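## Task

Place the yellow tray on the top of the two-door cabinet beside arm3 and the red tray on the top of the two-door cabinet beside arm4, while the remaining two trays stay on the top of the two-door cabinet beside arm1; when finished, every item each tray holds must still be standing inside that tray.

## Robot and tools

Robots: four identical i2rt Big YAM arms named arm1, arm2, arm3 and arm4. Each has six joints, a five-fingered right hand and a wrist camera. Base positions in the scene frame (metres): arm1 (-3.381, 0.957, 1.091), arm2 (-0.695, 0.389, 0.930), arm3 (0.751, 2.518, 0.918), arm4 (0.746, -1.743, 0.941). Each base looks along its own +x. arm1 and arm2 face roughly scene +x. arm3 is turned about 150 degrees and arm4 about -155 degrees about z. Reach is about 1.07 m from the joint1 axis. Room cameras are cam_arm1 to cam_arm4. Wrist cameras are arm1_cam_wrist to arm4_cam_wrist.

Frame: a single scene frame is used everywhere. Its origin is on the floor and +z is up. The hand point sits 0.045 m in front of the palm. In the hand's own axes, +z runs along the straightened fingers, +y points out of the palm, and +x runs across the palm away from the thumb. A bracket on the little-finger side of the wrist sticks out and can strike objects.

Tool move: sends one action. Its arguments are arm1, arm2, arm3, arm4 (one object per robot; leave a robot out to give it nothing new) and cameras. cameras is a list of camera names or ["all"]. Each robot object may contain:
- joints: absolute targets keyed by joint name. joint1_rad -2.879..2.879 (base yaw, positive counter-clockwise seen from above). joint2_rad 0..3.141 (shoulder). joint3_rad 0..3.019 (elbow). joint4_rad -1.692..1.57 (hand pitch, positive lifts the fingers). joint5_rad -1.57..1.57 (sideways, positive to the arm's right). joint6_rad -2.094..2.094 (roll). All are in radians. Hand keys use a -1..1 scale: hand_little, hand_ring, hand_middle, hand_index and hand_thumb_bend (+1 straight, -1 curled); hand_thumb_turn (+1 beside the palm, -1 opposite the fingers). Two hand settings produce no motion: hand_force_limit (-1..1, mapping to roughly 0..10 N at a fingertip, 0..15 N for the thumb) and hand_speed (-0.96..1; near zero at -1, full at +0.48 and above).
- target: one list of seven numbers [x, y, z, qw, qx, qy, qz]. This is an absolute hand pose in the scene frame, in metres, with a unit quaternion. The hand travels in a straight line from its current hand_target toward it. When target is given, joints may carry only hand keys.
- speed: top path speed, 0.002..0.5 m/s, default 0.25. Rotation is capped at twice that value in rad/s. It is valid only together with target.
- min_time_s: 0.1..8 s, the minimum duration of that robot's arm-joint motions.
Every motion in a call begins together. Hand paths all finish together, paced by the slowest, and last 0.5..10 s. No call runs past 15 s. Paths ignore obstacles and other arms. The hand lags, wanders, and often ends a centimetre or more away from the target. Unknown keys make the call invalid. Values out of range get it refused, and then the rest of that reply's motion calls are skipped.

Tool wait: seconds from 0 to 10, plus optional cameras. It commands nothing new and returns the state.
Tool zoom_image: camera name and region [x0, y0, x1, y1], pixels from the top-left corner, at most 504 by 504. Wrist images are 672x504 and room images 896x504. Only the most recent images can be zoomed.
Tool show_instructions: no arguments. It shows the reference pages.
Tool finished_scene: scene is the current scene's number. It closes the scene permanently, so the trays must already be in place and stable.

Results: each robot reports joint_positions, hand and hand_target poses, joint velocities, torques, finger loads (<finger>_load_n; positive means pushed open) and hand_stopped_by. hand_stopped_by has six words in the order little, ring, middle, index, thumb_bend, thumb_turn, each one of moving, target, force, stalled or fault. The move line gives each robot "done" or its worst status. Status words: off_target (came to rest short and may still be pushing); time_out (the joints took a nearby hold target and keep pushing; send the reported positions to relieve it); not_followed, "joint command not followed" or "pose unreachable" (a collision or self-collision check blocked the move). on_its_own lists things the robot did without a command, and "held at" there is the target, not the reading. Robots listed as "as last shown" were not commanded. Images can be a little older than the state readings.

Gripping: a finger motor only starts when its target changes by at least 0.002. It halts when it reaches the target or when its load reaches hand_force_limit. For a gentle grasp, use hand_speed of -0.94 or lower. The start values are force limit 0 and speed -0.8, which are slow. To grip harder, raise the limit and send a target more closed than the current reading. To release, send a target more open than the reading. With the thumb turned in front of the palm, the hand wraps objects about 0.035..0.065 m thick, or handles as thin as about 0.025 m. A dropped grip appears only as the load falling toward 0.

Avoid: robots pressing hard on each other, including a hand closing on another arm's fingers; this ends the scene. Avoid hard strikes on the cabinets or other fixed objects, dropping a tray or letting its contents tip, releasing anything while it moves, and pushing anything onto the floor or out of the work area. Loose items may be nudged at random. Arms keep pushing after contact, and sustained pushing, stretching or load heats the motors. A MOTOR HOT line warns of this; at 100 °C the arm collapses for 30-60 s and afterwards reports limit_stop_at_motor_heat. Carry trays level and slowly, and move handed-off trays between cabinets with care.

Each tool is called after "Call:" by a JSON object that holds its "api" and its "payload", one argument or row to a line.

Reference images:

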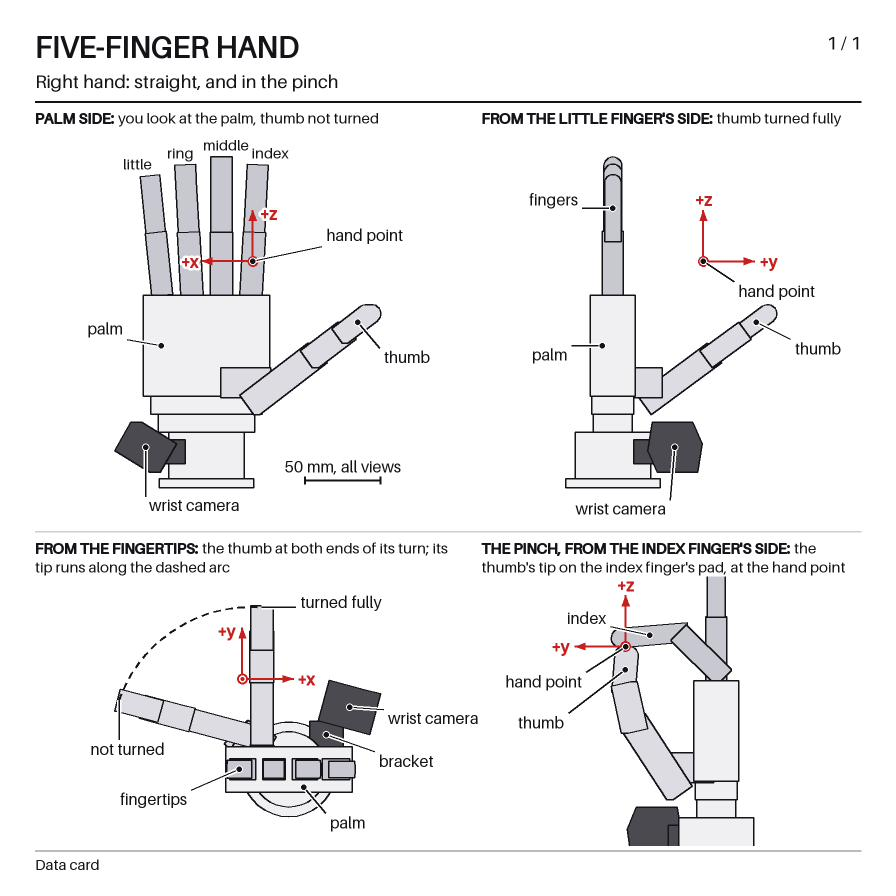

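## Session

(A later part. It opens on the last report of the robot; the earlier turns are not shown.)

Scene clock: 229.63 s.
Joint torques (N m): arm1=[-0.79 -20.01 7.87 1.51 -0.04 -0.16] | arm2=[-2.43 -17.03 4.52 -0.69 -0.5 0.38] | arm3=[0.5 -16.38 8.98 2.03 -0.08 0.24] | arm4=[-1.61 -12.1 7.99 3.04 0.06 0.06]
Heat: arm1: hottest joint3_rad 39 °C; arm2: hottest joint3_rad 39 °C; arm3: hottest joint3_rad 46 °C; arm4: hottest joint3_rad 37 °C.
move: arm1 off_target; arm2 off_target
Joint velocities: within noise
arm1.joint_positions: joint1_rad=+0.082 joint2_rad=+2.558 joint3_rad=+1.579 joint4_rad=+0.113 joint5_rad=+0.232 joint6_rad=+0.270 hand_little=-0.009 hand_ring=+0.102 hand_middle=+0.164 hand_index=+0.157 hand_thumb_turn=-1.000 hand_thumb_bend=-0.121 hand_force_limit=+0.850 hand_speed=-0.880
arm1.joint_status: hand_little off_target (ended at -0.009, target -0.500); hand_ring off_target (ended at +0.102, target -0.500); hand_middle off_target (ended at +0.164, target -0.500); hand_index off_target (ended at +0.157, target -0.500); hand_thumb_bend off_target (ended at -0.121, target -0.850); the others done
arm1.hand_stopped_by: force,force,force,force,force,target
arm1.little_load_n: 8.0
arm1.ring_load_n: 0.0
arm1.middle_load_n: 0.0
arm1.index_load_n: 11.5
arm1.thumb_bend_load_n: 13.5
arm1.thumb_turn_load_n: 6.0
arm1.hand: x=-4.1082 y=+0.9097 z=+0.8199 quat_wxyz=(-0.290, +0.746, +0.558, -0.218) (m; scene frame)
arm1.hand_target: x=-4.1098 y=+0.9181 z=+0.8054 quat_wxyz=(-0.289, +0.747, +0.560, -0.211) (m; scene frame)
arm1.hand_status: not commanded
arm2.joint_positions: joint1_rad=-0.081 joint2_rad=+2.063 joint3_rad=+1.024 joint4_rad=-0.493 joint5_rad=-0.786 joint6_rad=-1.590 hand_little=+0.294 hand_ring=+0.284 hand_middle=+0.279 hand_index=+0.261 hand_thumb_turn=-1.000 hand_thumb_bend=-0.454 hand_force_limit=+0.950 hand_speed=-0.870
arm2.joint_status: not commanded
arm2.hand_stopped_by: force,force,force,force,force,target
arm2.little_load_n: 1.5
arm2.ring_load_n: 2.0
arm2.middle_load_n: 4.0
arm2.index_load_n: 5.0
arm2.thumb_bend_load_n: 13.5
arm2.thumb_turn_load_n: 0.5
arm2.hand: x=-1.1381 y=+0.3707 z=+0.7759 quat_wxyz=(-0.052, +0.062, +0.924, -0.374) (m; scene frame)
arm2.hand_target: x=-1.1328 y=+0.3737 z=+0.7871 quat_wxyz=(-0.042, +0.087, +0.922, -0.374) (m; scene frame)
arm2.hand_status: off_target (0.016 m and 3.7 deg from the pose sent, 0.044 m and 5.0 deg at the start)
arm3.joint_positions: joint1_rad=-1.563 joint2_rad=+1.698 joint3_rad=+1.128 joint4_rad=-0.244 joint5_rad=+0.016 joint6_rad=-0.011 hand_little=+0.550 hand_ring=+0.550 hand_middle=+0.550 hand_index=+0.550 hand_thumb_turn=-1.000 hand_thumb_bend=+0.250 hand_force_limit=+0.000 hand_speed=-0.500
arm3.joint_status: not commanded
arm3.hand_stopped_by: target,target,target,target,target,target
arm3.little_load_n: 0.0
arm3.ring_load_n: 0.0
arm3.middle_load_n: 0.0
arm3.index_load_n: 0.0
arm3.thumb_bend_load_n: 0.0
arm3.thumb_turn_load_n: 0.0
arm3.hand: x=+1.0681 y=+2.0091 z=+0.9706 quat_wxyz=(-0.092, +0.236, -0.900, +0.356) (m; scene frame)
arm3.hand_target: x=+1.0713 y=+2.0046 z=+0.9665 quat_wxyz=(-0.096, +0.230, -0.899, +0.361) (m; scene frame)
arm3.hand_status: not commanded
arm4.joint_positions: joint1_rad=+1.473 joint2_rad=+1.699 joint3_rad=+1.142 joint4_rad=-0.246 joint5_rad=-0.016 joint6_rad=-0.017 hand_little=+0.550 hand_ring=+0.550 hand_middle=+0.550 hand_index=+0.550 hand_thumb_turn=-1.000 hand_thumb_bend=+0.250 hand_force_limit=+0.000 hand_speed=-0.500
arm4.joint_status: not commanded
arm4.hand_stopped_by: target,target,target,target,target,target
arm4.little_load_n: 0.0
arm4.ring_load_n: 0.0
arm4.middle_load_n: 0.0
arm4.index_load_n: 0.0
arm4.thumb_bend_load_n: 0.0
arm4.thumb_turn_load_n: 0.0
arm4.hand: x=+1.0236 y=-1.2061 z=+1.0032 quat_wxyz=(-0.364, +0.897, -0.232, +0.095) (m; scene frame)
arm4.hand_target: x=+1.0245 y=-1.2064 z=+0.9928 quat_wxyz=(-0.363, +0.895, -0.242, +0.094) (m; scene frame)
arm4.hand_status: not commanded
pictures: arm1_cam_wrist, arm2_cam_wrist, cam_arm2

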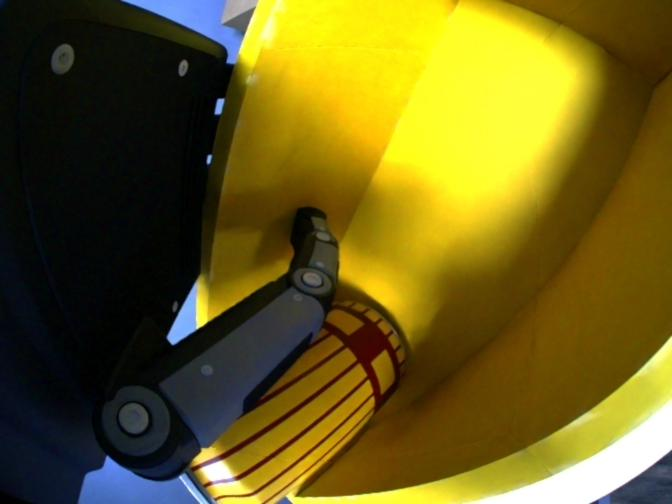

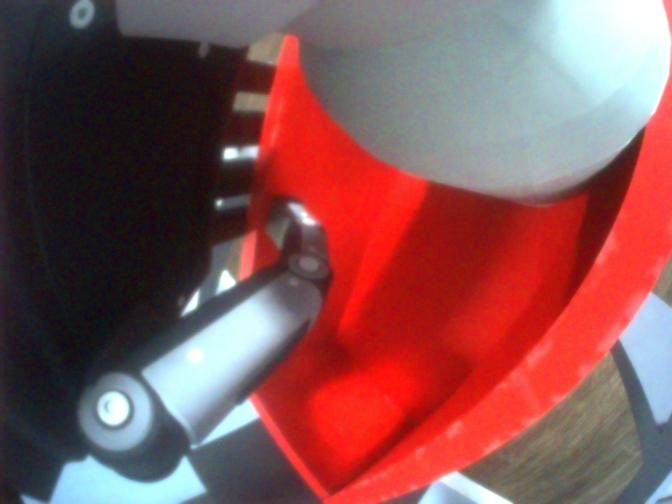

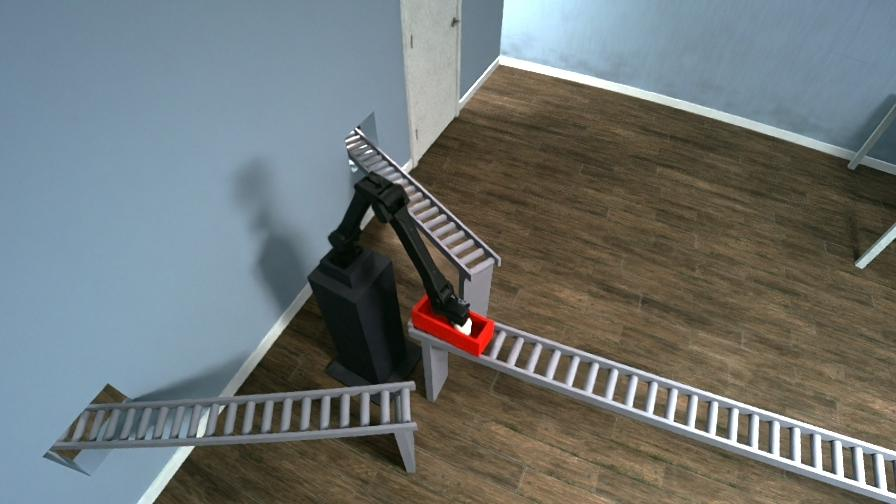

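Call:
{"api": "move", "payload": {
  "arm2": {"target": [-1.128, 0.37, 0.73, -0.0367, 0.0885, 0.9196, -0.3809], "speed": 0.05},
  "arm1": {"joints": {"hand_little": -0.6, "hand_ring": -0.6, "hand_middle": -0.6, "hand_index": -0.6, "hand_thumb_bend": -0.95, "hand_force_limit": 0.9, "hand_speed": -0.86}}
}}

Call:
{"api": "move", "payload": {
  "arm2": {"joints": {"hand_little": -0.8, "hand_ring": -0.8, "hand_middle": -0.8, "hand_index": -0.8, "hand_thumb_bend": -1.0, "hand_force_limit": 1.0, "hand_speed": -0.82}},
  "arm1": {"joints": {"hand_little": -0.8, "hand_ring": -0.8, "hand_middle": -0.8, "hand_index": -0.8, "hand_thumb_bend": -1.0, "hand_force_limit": 1.0, "hand_speed": -0.84}},
  "cameras": ["arm1_cam_wrist", "arm2_cam_wrist"]
}}

Scene clock: 237.23 s.
Joint torques (N m): arm1=[-0.67 -20.19 7.68 1.48 -0.05 -0.16] | arm2=[-2.2 -10.87 4.94 0.84 -0.31 0.38] | arm3=[0.56 -16.38 8.96 2.06 -0.08 0.24] | arm4=[-1.73 -12.81 8.16 2.95 0.1 0.07]
Heat: arm1: hottest joint3_rad 38 °C; arm2: hottest joint3_rad 38 °C; arm3: hottest joint3_rad 46 °C; arm4: hottest joint3_rad 37 °C.
move: arm1 off_target; arm2 off_target
Joint velocities: within noise
arm1.joint_positions: joint1_rad=+0.081 joint2_rad=+2.558 joint3_rad=+1.582 joint4_rad=+0.113 joint5_rad=+0.232 joint6_rad=+0.270 hand_little=-0.018 hand_ring=+0.054 hand_middle=+0.129 hand_index=+0.157 hand_thumb_turn=-1.000 hand_thumb_bend=-0.121 hand_force_limit=+0.900 hand_speed=-0.860
arm1.joint_status: hand_little off_target (ended at -0.018, target -0.600); hand_ring off_target (ended at +0.054, target -0.600); hand_middle off_target (ended at +0.129, target -0.600); hand_index off_target (ended at +0.157, target -0.600); hand_thumb_bend off_target (ended at -0.121, target -0.950); the others done
arm1.hand_stopped_by: force,force,force,force,force,target
arm1.little_load_n: 0.0
arm1.ring_load_n: 7.0
arm1.middle_load_n: 4.5
arm1.index_load_n: 5.5
arm1.thumb_bend_load_n: 10.0
arm1.thumb_turn_load_n: 5.0
arm1.hand: x=-4.1099 y=+0.9107 z=+0.8210 quat_wxyz=(-0.291, +0.746, +0.557, -0.219) (m; scene frame)
arm1.hand_target: x=-4.1104 y=+0.9186 z=+0.8059 quat_wxyz=(-0.289, +0.748, +0.559, -0.212) (m; scene frame)
arm1.hand_status: not commanded
arm2.joint_positions: joint1_rad=-0.080 joint2_rad=+2.112 joint3_rad=+1.025 joint4_rad=-0.417 joint5_rad=-0.815 joint6_rad=-1.590 hand_little=+0.294 hand_ring=+0.284 hand_middle=+0.278 hand_index=+0.261 hand_thumb_turn=-1.000 hand_thumb_bend=-0.455 hand_force_limit=+0.950 hand_speed=-0.870
arm2.joint_status: not commanded
arm2.hand_stopped_by: force,force,force,force,force,target
arm2.little_load_n: 0.0
arm2.ring_load_n: 0.0
arm2.middle_load_n: 0.0
arm2.index_load_n: 3.5
arm2.thumb_bend_load_n: 10.5
arm2.thumb_turn_load_n: 1.5
arm2.hand: x=-1.1447 y=+0.3661 z=+0.7573 quat_wxyz=(-0.066, +0.055, +0.919, -0.386) (m; scene frame)
arm2.hand_target: x=-1.1275 y=+0.3675 z=+0.7333 quat_wxyz=(-0.037, +0.087, +0.918, -0.385) (m; scene frame)
arm2.hand_status: off_target (0.032 m and 5.2 deg from the pose sent, 0.047 m and 3.7 deg at the start)
arm3, arm4: as last shown
pictures: none

Scene clock: 237.97 s.
Joint torques (N m): arm1=[-0.62 -20.25 7.56 1.52 -0.05 -0.15] | arm2=[-2.2 -11.58 4.46 0.34 -0.19 0.47] | arm3=[0.56 -16.38 8.98 2.04 -0.08 0.24] | arm4=[-1.61 -12.28 8.03 3.06 0.06 0.05]
Heat: arm1: hottest joint3_rad 38 °C; arm2: hottest joint3_rad 38 °C; arm3: hottest joint3_rad 46 °C; arm4: hottest joint3_rad 37 °C.
move: arm1 off_target; arm2 off_target
Joint velocities: within noise
arm1.joint_positions: joint1_rad=+0.079 joint2_rad=+2.559 joint3_rad=+1.583 joint4_rad=+0.113 joint5_rad=+0.232 joint6_rad=+0.280 hand_little=-0.072 hand_ring=+0.042 hand_middle=+0.104 hand_index=+0.117 hand_thumb_turn=-1.000 hand_thumb_bend=-0.128 hand_force_limit=+1.000 hand_speed=-0.840
arm1.joint_status: hand_little off_target (ended at -0.072, target -0.800); hand_ring off_target (ended at +0.042, target -0.800); hand_middle off_target (ended at +0.104, target -0.800); hand_index off_target (ended at +0.117, target -0.800); hand_thumb_bend off_target (ended at -0.128, target -1.000); the others done
arm1.hand_stopped_by: force,force,force,force,force,target
arm1.little_load_n: 10.0
arm1.ring_load_n: 2.5
arm1.middle_load_n: 5.0
arm1.index_load_n: 15.0
arm1.thumb_bend_load_n: 19.0
arm1.thumb_turn_load_n: 7.0
arm1.hand: x=-4.1107 y=+0.9112 z=+0.8207 quat_wxyz=(-0.290, +0.750, +0.553, -0.220) (m; scene frame)
arm1.hand_target: x=-4.1104 y=+0.9180 z=+0.8055 quat_wxyz=(-0.288, +0.751, +0.555, -0.213) (m; scene frame)
arm1.hand_status: not commanded
arm2.joint_positions: joint1_rad=-0.080 joint2_rad=+2.119 joint3_rad=+1.028 joint4_rad=-0.409 joint5_rad=-0.825 joint6_rad=-1.599 hand_little=+0.132 hand_ring=+0.194 hand_middle=+0.226 hand_index=+0.241 hand_thumb_turn=-1.000 hand_thumb_bend=-0.463 hand_force_limit=+1.000 hand_speed=-0.820
arm2.joint_status: hand_little off_target (ended at +0.132, target -0.800); hand_ring off_target (ended at +0.194, target -0.800); hand_middle off_target (ended at +0.226, target -0.800); hand_index off_target (ended at +0.241, target -0.800); hand_thumb_bend off_target (ended at -0.463, target -1.000); the others done
arm2.hand_stopped_by: force,force,force,force,force,target
arm2.little_load_n: 9.0
arm2.ring_load_n: 1.5
arm2.middle_load_n: 3.0
arm2.index_load_n: 7.0
arm2.thumb_bend_load_n: 19.0
arm2.thumb_turn_load_n: 4.0
arm2.hand: x=-1.1469 y=+0.3650 z=+0.7552 quat_wxyz=(-0.070, +0.049, +0.917, -0.389) (m; scene frame)
arm2.hand_target: x=-1.1278 y=+0.3668 z=+0.7342 quat_wxyz=(-0.038, +0.086, +0.917, -0.387) (m; scene frame)
arm2.hand_status: not commanded
arm3, arm4: as last shown
pictures: arm1_cam_wrist, arm2_cam_wrist

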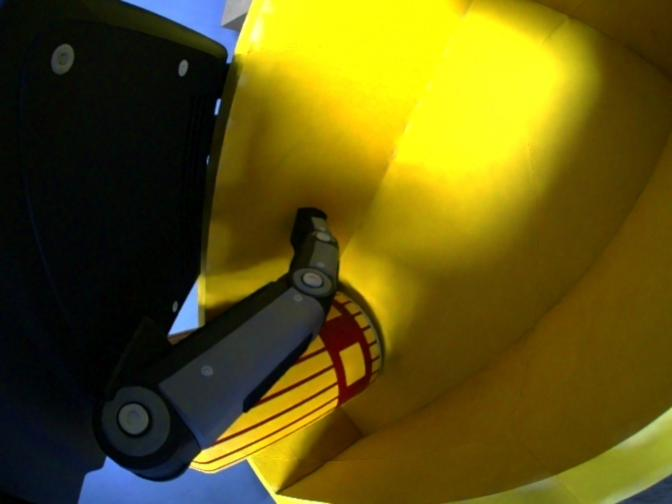

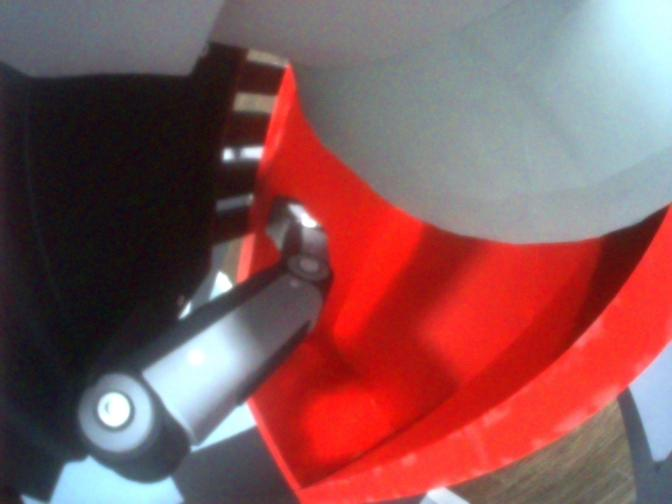

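Call:
{"api": "move", "payload": {
  "cameras": ["cam_arm2", "cam_arm1"]
}}

Call:
{"api": "zoom_image", "payload": {
  "camera": "cam_arm2",
  "region": [400, 240, 520, 370]
}}

Call:
{"api": "zoom_image", "payload": {
  "camera": "cam_arm1",
  "region": [490, 160, 640, 300]
}}

Scene clock: 239.73 s.
Joint torques (N m): arm1=[-0.62 -20.25 7.57 1.51 -0.05 -0.16] | arm2=[-2.14 -10.99 4.6 0.46 -0.18 0.43] | arm3=[0.5 -16.38 8.98 2.04 -0.08 0.24] | arm4=[-1.32 -12.34 8.05 3.03 0.06 0.03]
Heat: arm1: hottest joint3_rad 38 °C; arm2: hottest joint3_rad 38 °C; arm3: hottest joint3_rad 46 °C; arm4: hottest joint3_rad 37 °C.
Joint velocities: within noise
arm1.joint_positions: joint1_rad=+0.079 joint2_rad=+2.559 joint3_rad=+1.583 joint4_rad=+0.113 joint5_rad=+0.232 joint6_rad=+0.280 hand_little=-0.072 hand_ring=+0.042 hand_middle=+0.104 hand_index=+0.117 hand_thumb_turn=-1.000 hand_thumb_bend=-0.128 hand_force_limit=+1.000 hand_speed=-0.840
arm1.joint_status: hand_little off_target (ended at -0.072, target -0.800); hand_ring off_target (ended at +0.042, target -0.800); hand_middle off_target (ended at +0.104, target -0.800); hand_index off_target (ended at +0.117, target -0.800); hand_thumb_bend off_target (ended at -0.128, target -1.000); the others done
arm1.hand_stopped_by: force,force,force,force,force,target
arm1.little_load_n: 10.0
arm1.ring_load_n: 2.0
arm1.middle_load_n: 5.5
arm1.index_load_n: 15.0
arm1.thumb_bend_load_n: 19.0
arm1.thumb_turn_load_n: 7.0
arm1.hand: x=-4.1107 y=+0.9112 z=+0.8207 quat_wxyz=(-0.290, +0.750, +0.553, -0.220) (m; scene frame)
arm1.hand_target: x=-4.1104 y=+0.9180 z=+0.8055 quat_wxyz=(-0.288, +0.751, +0.555, -0.213) (m; scene frame)
arm1.hand_status: not commanded
arm2.joint_positions: joint1_rad=-0.080 joint2_rad=+2.119 joint3_rad=+1.028 joint4_rad=-0.409 joint5_rad=-0.825 joint6_rad=-1.599 hand_little=+0.132 hand_ring=+0.194 hand_middle=+0.226 hand_index=+0.241 hand_thumb_turn=-1.000 hand_thumb_bend=-0.463 hand_force_limit=+1.000 hand_speed=-0.820
arm2.joint_status: hand_little off_target (ended at +0.132, target -0.800); hand_ring off_target (ended at +0.194, target -0.800); hand_middle off_target (ended at +0.226, target -0.800); hand_index off_target (ended at +0.241, target -0.800); hand_thumb_bend off_target (ended at -0.463, target -1.000); the others done
arm2.hand_stopped_by: force,force,force,force,force,target
arm2.little_load_n: 9.0
arm2.ring_load_n: 1.5
arm2.middle_load_n: 3.0
arm2.index_load_n: 7.0
arm2.thumb_bend_load_n: 19.0
arm2.thumb_turn_load_n: 4.0
arm2.hand: x=-1.1469 y=+0.3650 z=+0.7552 quat_wxyz=(-0.070, +0.049, +0.917, -0.389) (m; scene frame)
arm2.hand_target: x=-1.1278 y=+0.3668 z=+0.7342 quat_wxyz=(-0.038, +0.086, +0.917, -0.387) (m; scene frame)
arm2.hand_status: not commanded
arm3.joint_positions: joint1_rad=-1.563 joint2_rad=+1.698 joint3_rad=+1.128 joint4_rad=-0.244 joint5_rad=+0.016 joint6_rad=-0.011 hand_little=+0.550 hand_ring=+0.550 hand_middle=+0.550 hand_index=+0.550 hand_thumb_turn=-1.000 hand_thumb_bend=+0.250 hand_force_limit=+0.000 hand_speed=-0.500
arm3.joint_status: not commanded
arm3.hand_stopped_by: target,target,target,target,target,target
arm3.little_load_n: 0.0
arm3.ring_load_n: 0.0
arm3.middle_load_n: 0.0
arm3.index_load_n: 0.0
arm3.thumb_bend_load_n: 0.0
arm3.thumb_turn_load_n: 0.0
arm3.hand: x=+1.0681 y=+2.0091 z=+0.9706 quat_wxyz=(-0.092, +0.236, -0.900, +0.356) (m; scene frame)
arm3.hand_target: x=+1.0713 y=+2.0046 z=+0.9665 quat_wxyz=(-0.096, +0.230, -0.899, +0.361) (m; scene frame)
arm3.hand_status: not commanded
arm4.joint_positions: joint1_rad=+1.473 joint2_rad=+1.699 joint3_rad=+1.142 joint4_rad=-0.246 joint5_rad=-0.016 joint6_rad=-0.017 hand_little=+0.550 hand_ring=+0.550 hand_middle=+0.550 hand_index=+0.550 hand_thumb_turn=-1.000 hand_thumb_bend=+0.250 hand_force_limit=+0.000 hand_speed=-0.500
arm4.joint_status: not commanded
arm4.hand_stopped_by: target,target,target,target,target,target
arm4.little_load_n: 0.0
arm4.ring_load_n: 0.0
arm4.middle_load_n: 0.5
arm4.index_load_n: 0.0
arm4.thumb_bend_load_n: 0.0
arm4.thumb_turn_load_n: 0.0
arm4.hand: x=+1.0236 y=-1.2061 z=+1.0032 quat_wxyz=(-0.364, +0.897, -0.232, +0.095) (m; scene frame)
arm4.hand_target: x=+1.0245 y=-1.2064 z=+0.9928 quat_wxyz=(-0.363, +0.895, -0.242, +0.094) (m; scene frame)
arm4.hand_status: not commanded
pictures: cam_arm1, cam_arm2

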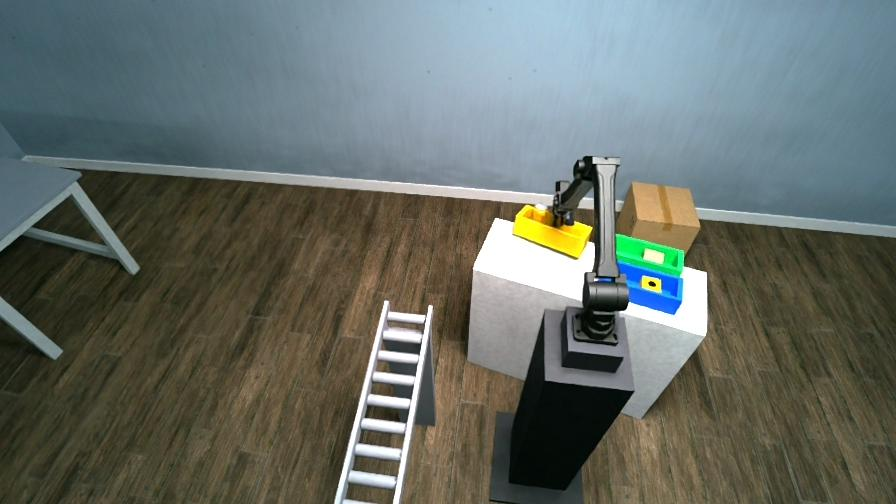

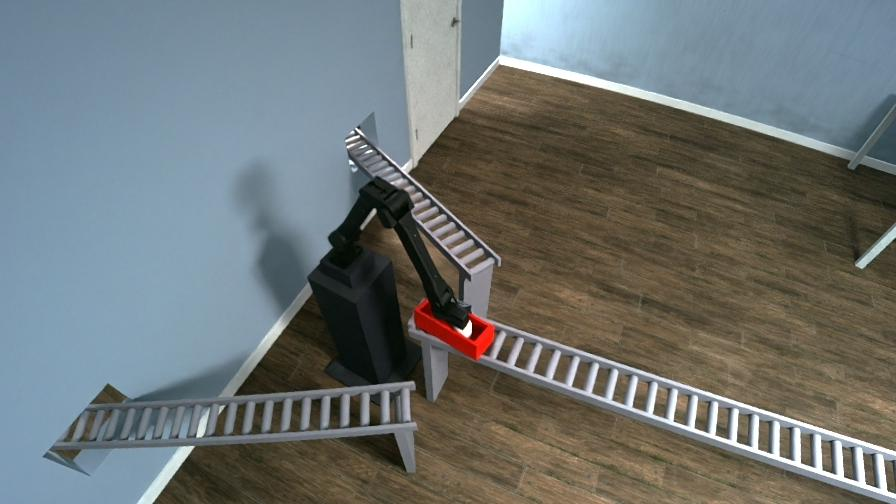

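Scaled by 3.877 from the camera's 896x504 image, which has a finer 1280x720 frame.

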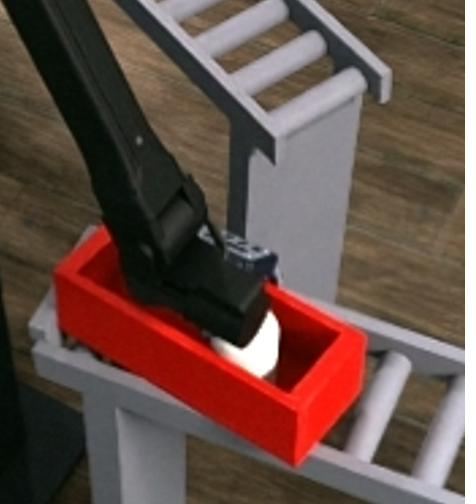

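Scaled by 3.360 from the camera's 896x504 image, which has a finer 1280x720 frame.

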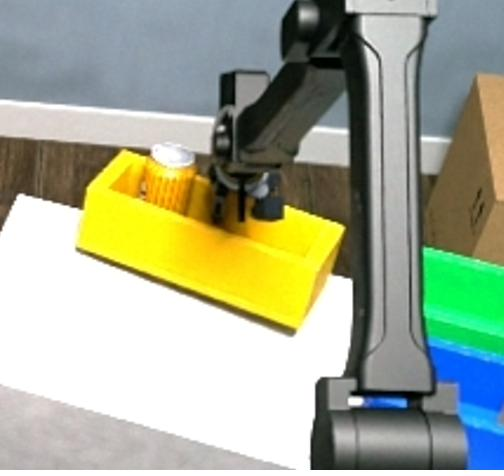

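Call:
{"api": "move", "payload": {
  "arm2": {"target": [-1.142, 0.372, 0.825, -0.0367, 0.0885, 0.9196, -0.3809], "speed": 0.06},
  "arm1": {"target": [-4.112, 0.918, 0.845, 0.2881, -0.7504, -0.5553, 0.2132], "speed": 0.05},
  "cameras": ["cam_arm2", "cam_arm1", "arm2_cam_wrist"]
}}

Call:
{"api": "zoom_image", "payload": {
  "camera": "cam_arm2",
  "region": [400, 240, 520, 370]
}}

Call:
{"api": "zoom_image", "payload": {
  "camera": "cam_arm1",
  "region": [490, 160, 640, 300]
}}

Scene clock: 245.40 s.
Joint torques (N m): arm1=[-0.56 -26.11 5.3 0.92 -0.05 -0.16] | arm2=[-1.85 -17.38 7.46 -0.16 -0.5 0.12] | arm3=[0.5 -16.32 8.98 2.06 -0.08 0.24] | arm4=[-1.44 -12.63 8.27 3.02 0.08 0.04]
Heat: arm1: hottest joint3_rad 38 °C; arm2: hottest joint3_rad 38 °C; arm3: hottest joint3_rad 46 °C; arm4: hottest joint3_rad 37 °C.
move: arm1 off_target; arm2 off_target
Joint velocities: within noise
arm1.joint_positions: joint1_rad=+0.076 joint2_rad=+2.547 joint3_rad=+1.579 joint4_rad=+0.080 joint5_rad=+0.232 joint6_rad=+0.280 hand_little=-0.072 hand_ring=+0.042 hand_middle=+0.104 hand_index=+0.117 hand_thumb_turn=-1.000 hand_thumb_bend=-0.128 hand_force_limit=+1.000 hand_speed=-0.840
arm1.joint_status: not commanded
arm1.hand_stopped_by: force,force,force,force,force,target
arm1.little_load_n: 8.5
arm1.ring_load_n: 2.0
arm1.middle_load_n: 5.5
arm1.index_load_n: 16.0
arm1.thumb_bend_load_n: 20.0
arm1.thumb_turn_load_n: 6.5
arm1.hand: x=-4.1050 y=+0.9138 z=+0.8231 quat_wxyz=(-0.284, +0.753, +0.555, -0.209) (m; scene frame)
arm1.hand_target: x=-4.1121 y=+0.9200 z=+0.8441 quat_wxyz=(-0.288, +0.751, +0.554, -0.212) (m; scene frame)
arm1.hand_status: off_target (0.023 m and 0.7 deg from the pose sent, 0.025 m and 0.9 deg at the start)
arm2.joint_positions: joint1_rad=-0.080 joint2_rad=+2.010 joint3_rad=+1.031 joint4_rad=-0.636 joint5_rad=-0.788 joint6_rad=-1.544 hand_little=+0.132 hand_ring=+0.194 hand_middle=+0.226 hand_index=+0.241 hand_thumb_turn=-1.000 hand_thumb_bend=-0.462 hand_force_limit=+1.000 hand_speed=-0.820
arm2.joint_status: not commanded
arm2.hand_stopped_by: force,force,force,force,force,target
arm2.little_load_n: 7.0
arm2.ring_load_n: 1.5
arm2.middle_load_n: 3.5
arm2.index_load_n: 8.0
arm2.thumb_bend_load_n: 21.5
arm2.thumb_turn_load_n: 3.5
arm2.hand: x=-1.1182 y=+0.3650 z=+0.8039 quat_wxyz=(-0.005, +0.098, +0.920, -0.378) (m; scene frame)
arm2.hand_target: x=-1.1373 y=+0.3733 z=+0.8228 quat_wxyz=(-0.027, +0.098, +0.921, -0.375) (m; scene frame)
arm2.hand_status: off_target (0.033 m and 3.8 deg from the pose sent, 0.070 m and 6.0 deg at the start)
arm3, arm4: as last shown
arm4.middle_load_n: 0.0
arm4.thumb_bend_load_n: 0.5
pictures: arm2_cam_wrist, cam_arm1, cam_arm2

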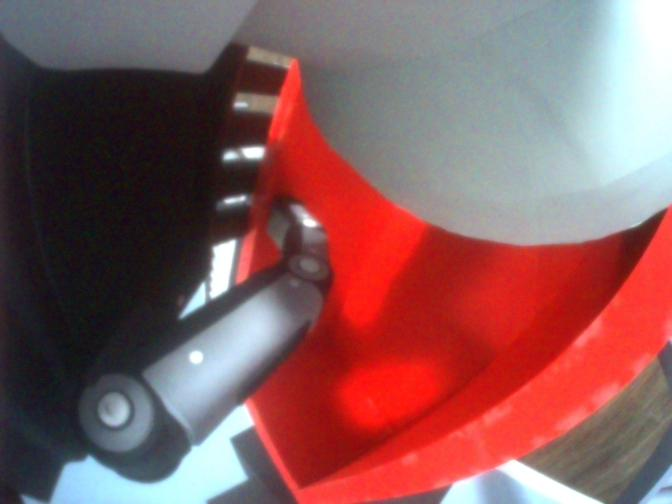

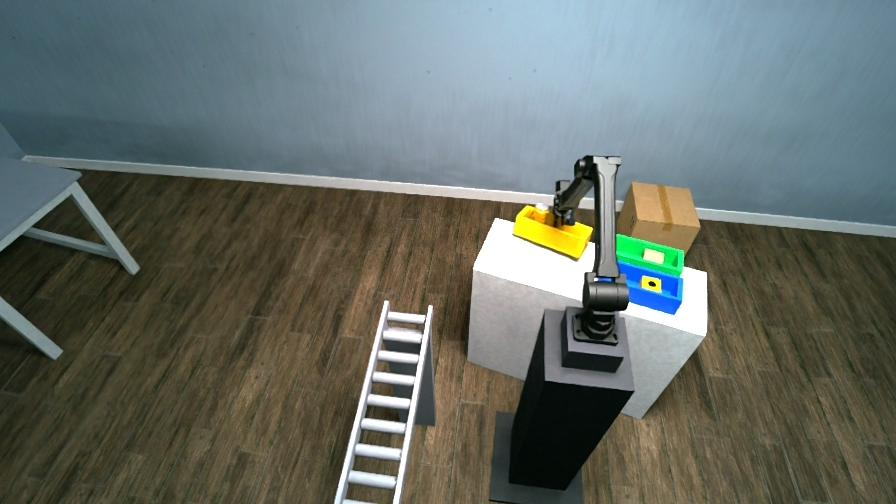

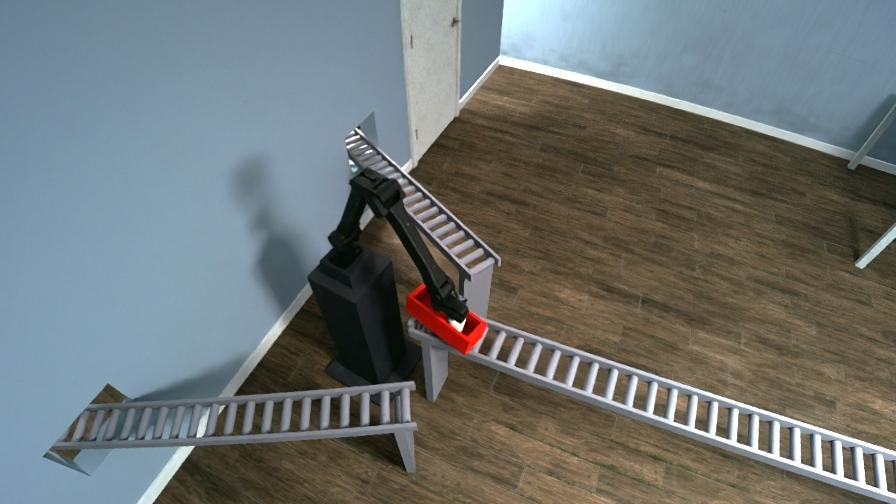

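Scaled by 3.877 from the camera's 896x504 image, which has a finer 1280x720 frame.

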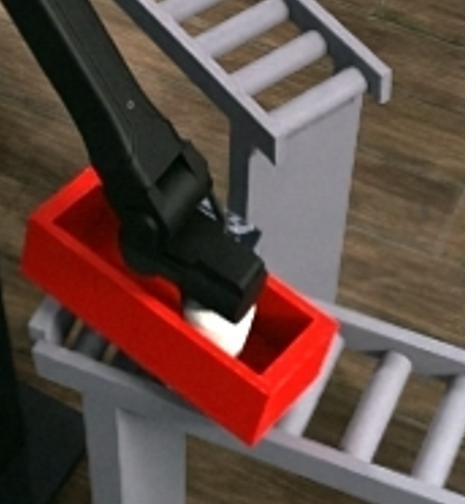

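Scaled by 3.360 from the camera's 896x504 image, which has a finer 1280x720 frame.

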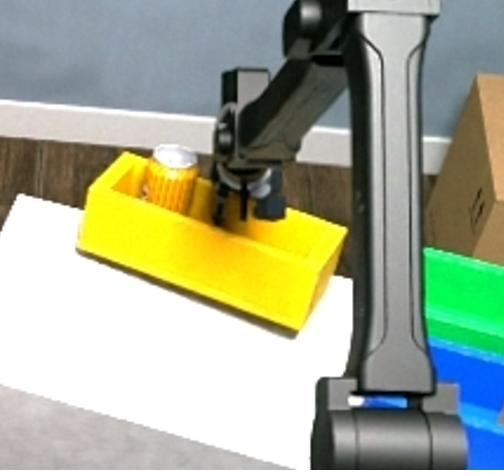

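Call:
{"api": "move", "payload": {
  "arm2": {"target": [-1.14, 0.372, 0.87, -0.1489, 0.0412, 0.9148, -0.373], "speed": 0.08},
  "arm1": {"target": [-4.112, 0.918, 0.9, 0.2881, -0.7504, -0.5553, 0.2132], "speed": 0.06},
  "cameras": ["cam_arm2", "cam_arm1"]
}}

Call:
{"api": "zoom_image", "payload": {
  "camera": "cam_arm2",
  "region": [400, 240, 520, 370]
}}

Call:
{"api": "zoom_image", "payload": {
  "camera": "cam_arm1",
  "region": [490, 140, 640, 280]
}}

Scene clock: 253.20 s.
Joint torques (N m): arm1=[-0.32 -27.81 6.68 1.44 -0.07 -0.06] | arm2=[-2.84 -15.27 6.76 1.63 -1.1 -0.07] | arm3=[0.44 -16.32 8.96 2.04 -0.07 0.24] | arm4=[-1.96 -12.28 8.1 2.96 0.1 0.02]
Heat: arm1: hottest joint2_rad 38 °C; arm2: hottest joint3_rad 38 °C; arm3: hottest joint3_rad 46 °C; arm4: hottest joint3_rad 37 °C.
move: arm1 off_target; arm2 off_target
Joint velocities: within noise
arm1.joint_positions: joint1_rad=+0.079 joint2_rad=+2.461 joint3_rad=+1.520 joint4_rad=-0.005 joint5_rad=+0.244 joint6_rad=+0.259 hand_little=-0.072 hand_ring=+0.042 hand_middle=+0.104 hand_index=+0.117 hand_thumb_turn=-1.000 hand_thumb_bend=-0.127 hand_force_limit=+1.000 hand_speed=-0.840
arm1.joint_status: not commanded
arm1.hand_stopped_by: force,force,force,force,force,target
arm1.little_load_n: 6.0
arm1.ring_load_n: 0.5
arm1.middle_load_n: 3.0
arm1.index_load_n: 13.5
arm1.thumb_bend_load_n: 23.5
arm1.thumb_turn_load_n: 8.0
arm1.hand: x=-4.0840 y=+0.9163 z=+0.8511 quat_wxyz=(-0.275, +0.752, +0.571, -0.181) (m; scene frame)
arm1.hand_target: x=-4.1119 y=+0.9186 z=+0.8988 quat_wxyz=(-0.293, +0.747, +0.559, -0.209) (m; scene frame)
arm1.hand_status: off_target (0.056 m and 4.4 deg from the pose sent, 0.077 m and 0.7 deg at the start)
arm2.joint_positions: joint1_rad=-0.084 joint2_rad=+1.802 joint3_rad=+0.861 joint4_rad=-0.446 joint5_rad=-0.795 joint6_rad=-1.544 hand_little=+0.132 hand_ring=+0.194 hand_middle=+0.226 hand_index=+0.241 hand_thumb_turn=-1.000 hand_thumb_bend=-0.462 hand_force_limit=+1.000 hand_speed=-0.820
arm2.joint_status: not commanded
arm2.hand_stopped_by: force,force,force,force,force,target
arm2.little_load_n: 6.5
arm2.ring_load_n: 1.0
arm2.middle_load_n: 3.5
arm2.index_load_n: 8.0
arm2.thumb_bend_load_n: 21.0
arm2.thumb_turn_load_n: 3.5
arm2.hand: x=-1.1189 y=+0.3650 z=+0.8490 quat_wxyz=(-0.111, +0.055, +0.920, -0.373) (m; scene frame)
arm2.hand_target: x=-1.1403 y=+0.3723 z=+0.8690 quat_wxyz=(-0.149, +0.042, +0.915, -0.373) (m; scene frame)
arm2.hand_status: off_target (0.031 m and 4.7 deg from the pose sent, 0.070 m and 17.7 deg at the start)
arm3, arm4: as last shown
arm4.thumb_bend_load_n: 0.0
arm4.thumb_turn_load_n: 0.5
pictures: cam_arm1, cam_arm2

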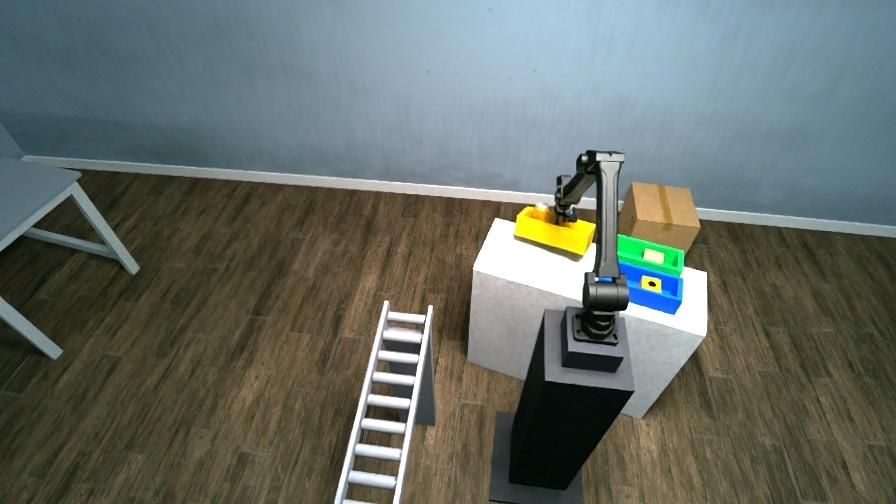

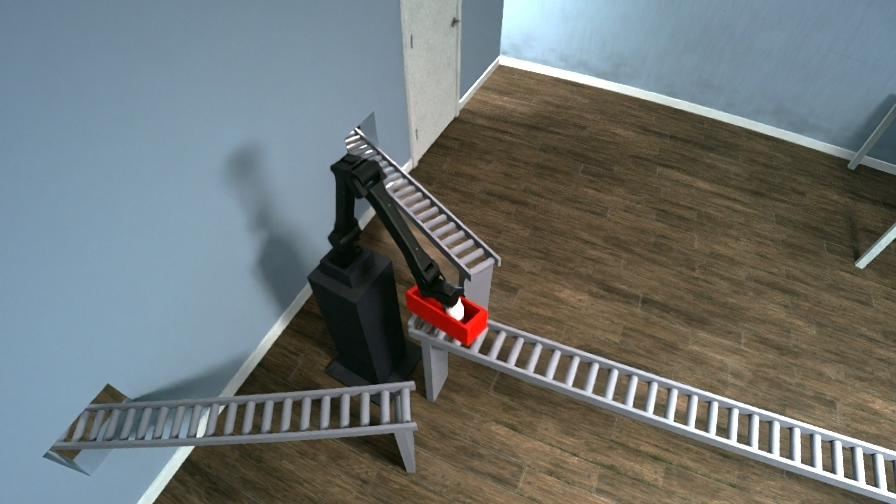

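Scaled by 3.877 from the camera's 896x504 image, which has a finer 1280x720 frame.

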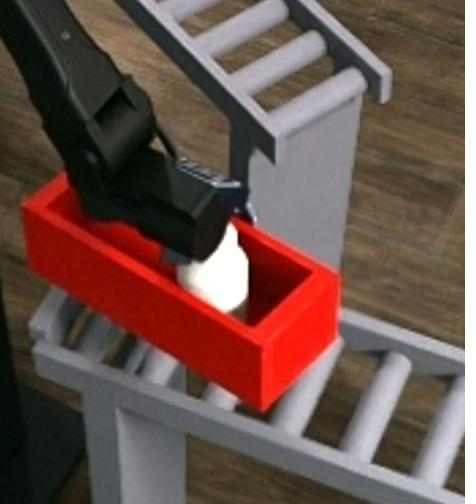

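Scaled by 3.360 from the camera's 896x504 image, which has a finer 1280x720 frame.

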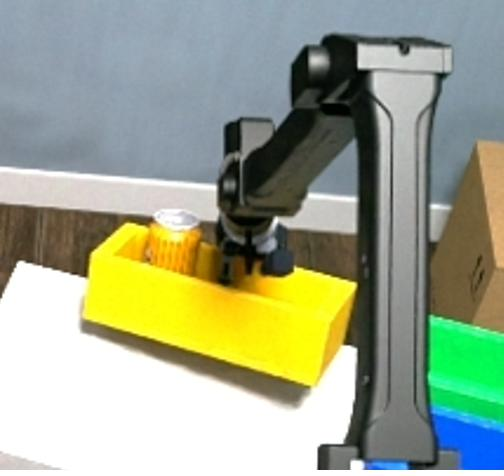

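Call:
{"api": "move", "payload": {
  "arm2": {"target": [-1.13, 0.33, 0.925, -0.1489, 0.0412, 0.9148, -0.373], "speed": 0.1},
  "arm1": {"target": [-4.09, 0.92, 1.0, 0.3141, -0.7399, -0.5475, 0.2324], "speed": 0.1},
  "cameras": ["cam_arm2", "cam_arm1"]
}}

Call:
{"api": "zoom_image", "payload": {
  "camera": "cam_arm2",
  "region": [390, 220, 520, 360]
}}

Call:
{"api": "zoom_image", "payload": {
  "camera": "cam_arm1",
  "region": [490, 140, 640, 280]
}}

Scene clock: 259.83 s.
Joint torques (N m): arm1=[-0.15 -25.93 7.53 1.7 0.02 -0.02] | arm2=[-0.73 -14.04 8.35 0.54 -0.45 0.03] | arm3=[0.56 -16.38 8.96 2.03 -0.08 0.24] | arm4=[-1.55 -11.93 8.1 2.85 0.07 0.03]
Heat: arm1: hottest joint2_rad 39 °C; arm2: hottest joint3_rad 38 °C; arm3: hottest joint3_rad 46 °C; arm4: hottest joint3_rad 37 °C.
move: arm1 off_target; arm2 off_target
Joint velocities: within noise
arm1.joint_positions: joint1_rad=+0.079 joint2_rad=+2.222 joint3_rad=+1.355 joint4_rad=-0.016 joint5_rad=+0.254 joint6_rad=+0.257 hand_little=-0.072 hand_ring=+0.042 hand_middle=+0.104 hand_index=+0.117 hand_thumb_turn=-1.000 hand_thumb_bend=-0.127 hand_force_limit=+1.000 hand_speed=-0.840
arm1.joint_status: not commanded
arm1.hand_stopped_by: force,force,force,force,force,target
arm1.little_load_n: 6.5
arm1.ring_load_n: 0.5
arm1.middle_load_n: 3.0
arm1.index_load_n: 13.5
arm1.thumb_bend_load_n: 24.0
arm1.thumb_turn_load_n: 8.0
arm1.hand: x=-4.0676 y=+0.9189 z=+0.9510 quat_wxyz=(-0.295, +0.747, +0.561, -0.203) (m; scene frame)
arm1.hand_target: x=-4.0908 y=+0.9199 z=+0.9981 quat_wxyz=(-0.314, +0.741, +0.547, -0.232) (m; scene frame)
arm1.hand_status: off_target (0.054 m and 4.4 deg from the pose sent, 0.149 m and 8.0 deg at the start)
arm2.joint_positions: joint1_rad=-0.012 joint2_rad=+1.636 joint3_rad=+0.830 joint4_rad=-0.457 joint5_rad=-0.783 joint6_rad=-1.423 hand_little=+0.132 hand_ring=+0.194 hand_middle=+0.226 hand_index=+0.241 hand_thumb_turn=-1.000 hand_thumb_bend=-0.462 hand_force_limit=+1.000 hand_speed=-0.820
arm2.joint_status: not commanded
arm2.hand_stopped_by: force,force,force,force,force,target
arm2.little_load_n: 6.5
arm2.ring_load_n: 1.0
arm2.middle_load_n: 3.5
arm2.index_load_n: 8.0
arm2.thumb_bend_load_n: 21.0
arm2.thumb_turn_load_n: 4.0
arm2.hand: x=-1.1196 y=+0.3332 z=+0.9055 quat_wxyz=(-0.131, +0.054, +0.916, -0.375) (m; scene frame)
arm2.hand_target: x=-1.1302 y=+0.3304 z=+0.9238 quat_wxyz=(-0.149, +0.042, +0.915, -0.373) (m; scene frame)
arm2.hand_status: off_target (0.022 m and 2.5 deg from the pose sent, 0.084 m and 4.7 deg at the start)
arm3, arm4: as last shown
arm4.thumb_turn_load_n: 0.0
pictures: cam_arm1, cam_arm2

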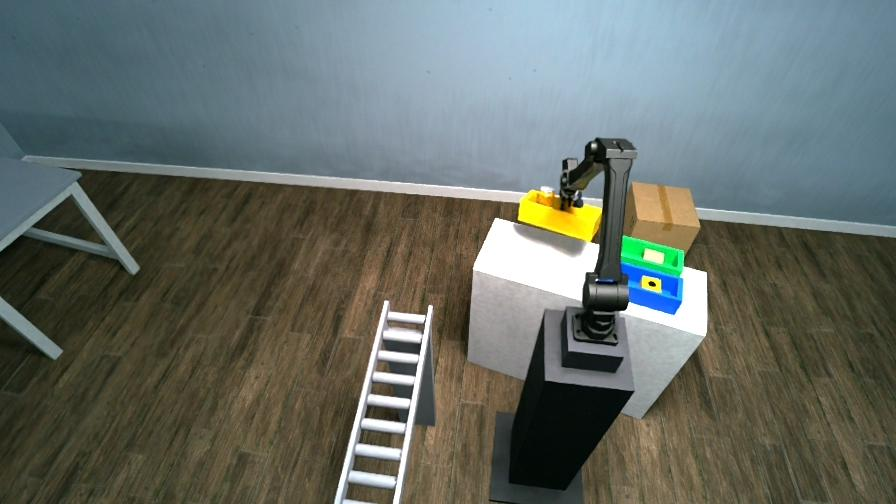

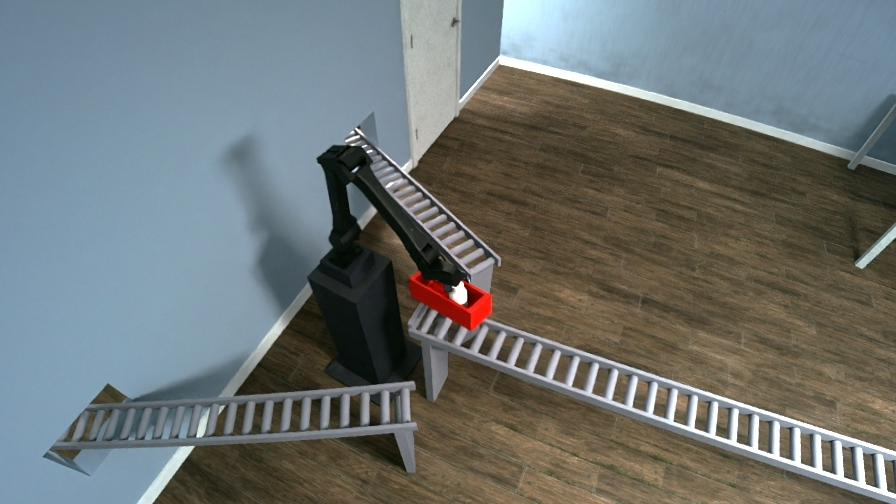

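Scaled by 3.600 from the camera's 896x504 image, which has a finer 1280x720 frame.

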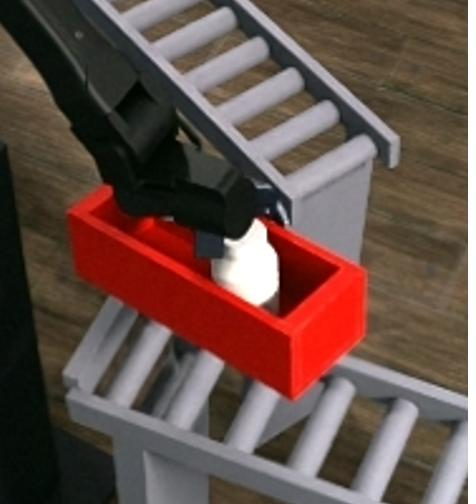

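Scaled by 3.360 from the camera's 896x504 image, which has a finer 1280x720 frame.

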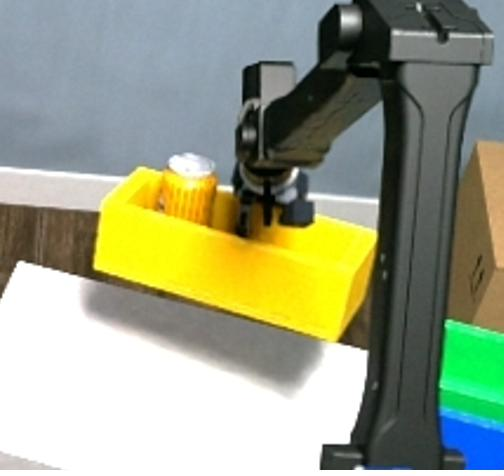

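Call:
{"api": "move", "payload": {
  "arm1": {"target": [-4.02, 0.93, 1.08, 0.3141, -0.7399, -0.5475, 0.2324], "speed": 0.12},
  "arm2": {"target": [-1.007, -0.14, 0.92, -0.1966, 0.1704, 0.9053, -0.3352], "speed": 0.12},
  "cameras": ["cam_arm2", "cam_arm1"]
}}

Scene clock: 278.87 s.
Joint torques (N m): arm1=[-0.73 -22.53 7.84 1.69 -0.24 -0.03] | arm2=[-0.97 -15.79 12.79 1.14 0.38 -0.03] | arm3=[0.44 -16.38 8.98 2.06 -0.07 0.24] | arm4=[-1.61 -12.1 8.05 3.02 0.09 0.03]
Heat: arm1: hottest joint2_rad 39 °C; arm2: hottest joint3_rad 40 °C; arm3: hottest joint3_rad 46 °C; arm4: hottest joint3_rad 37 °C.
move: arm1 off_target; arm2 off_target
Joint velocities: within noise
arm1.joint_positions: joint1_rad=+0.073 joint2_rad=+1.938 joint3_rad=+1.138 joint4_rad=-0.075 joint5_rad=+0.251 joint6_rad=+0.246 hand_little=-0.072 hand_ring=+0.042 hand_middle=+0.104 hand_index=+0.117 hand_thumb_turn=-1.000 hand_thumb_bend=-0.127 hand_force_limit=+1.000 hand_speed=-0.840
arm1.joint_status: not commanded
arm1.hand_stopped_by: force,force,force,force,force,target
arm1.little_load_n: 6.5
arm1.ring_load_n: 0.5
arm1.middle_load_n: 3.0
arm1.index_load_n: 13.5
arm1.thumb_bend_load_n: 24.0
arm1.thumb_turn_load_n: 7.5
arm1.hand: x=-4.0038 y=+0.9264 z=+1.0379 quat_wxyz=(-0.298, +0.744, +0.562, -0.204) (m; scene frame)
arm1.hand_target: x=-4.0213 y=+0.9306 z=+1.0797 quat_wxyz=(-0.315, +0.740, +0.547, -0.233) (m; scene frame)
arm1.hand_status: off_target (0.045 m and 4.1 deg from the pose sent, 0.138 m and 4.4 deg at the start)
arm2.joint_positions: joint1_rad=+1.132 joint2_rad=+1.816 joint3_rad=+1.013 joint4_rad=-0.041 joint5_rad=+0.133 joint6_rad=-0.217 hand_little=+0.132 hand_ring=+0.194 hand_middle=+0.226 hand_index=+0.241 hand_thumb_turn=-1.000 hand_thumb_bend=-0.462 hand_force_limit=+1.000 hand_speed=-0.820
arm2.joint_status: not commanded
arm2.hand_stopped_by: force,force,force,force,force,target
arm2.little_load_n: 6.5
arm2.ring_load_n: 1.0
arm2.middle_load_n: 3.5
arm2.index_load_n: 8.5
arm2.thumb_bend_load_n: 21.0
arm2.thumb_turn_load_n: 3.5
arm2.hand: x=-0.9909 y=-0.1033 z=+0.8849 quat_wxyz=(-0.186, +0.166, +0.920, -0.302) (m; scene frame)
arm2.hand_target: x=-1.0050 y=-0.1325 z=+0.9178 quat_wxyz=(-0.200, +0.164, +0.908, -0.331) (m; scene frame)
arm2.hand_status: off_target (0.053 m and 4.4 deg from the pose sent, 0.487 m and 16.0 deg at the start)
arm3, arm4: as last shown
pictures: cam_arm1, cam_arm2

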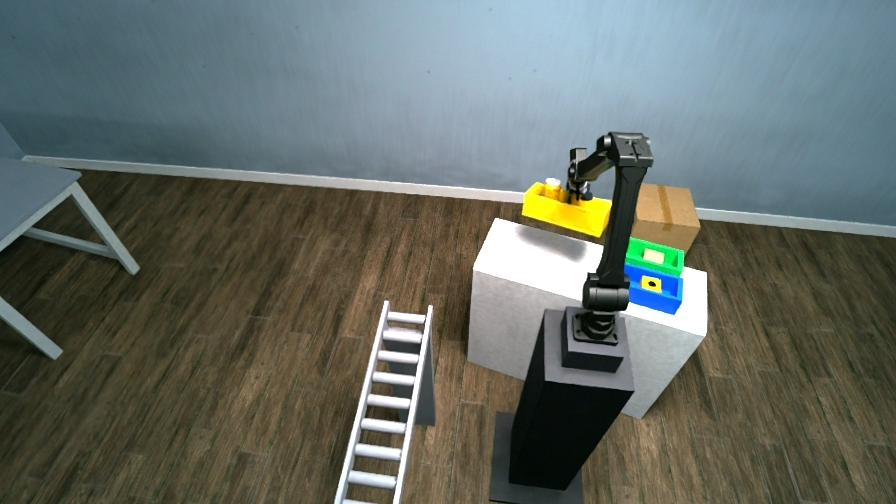

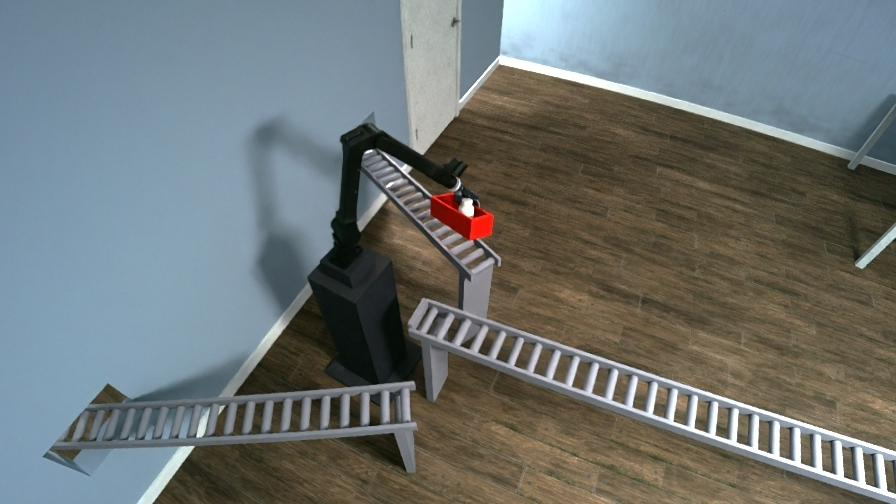

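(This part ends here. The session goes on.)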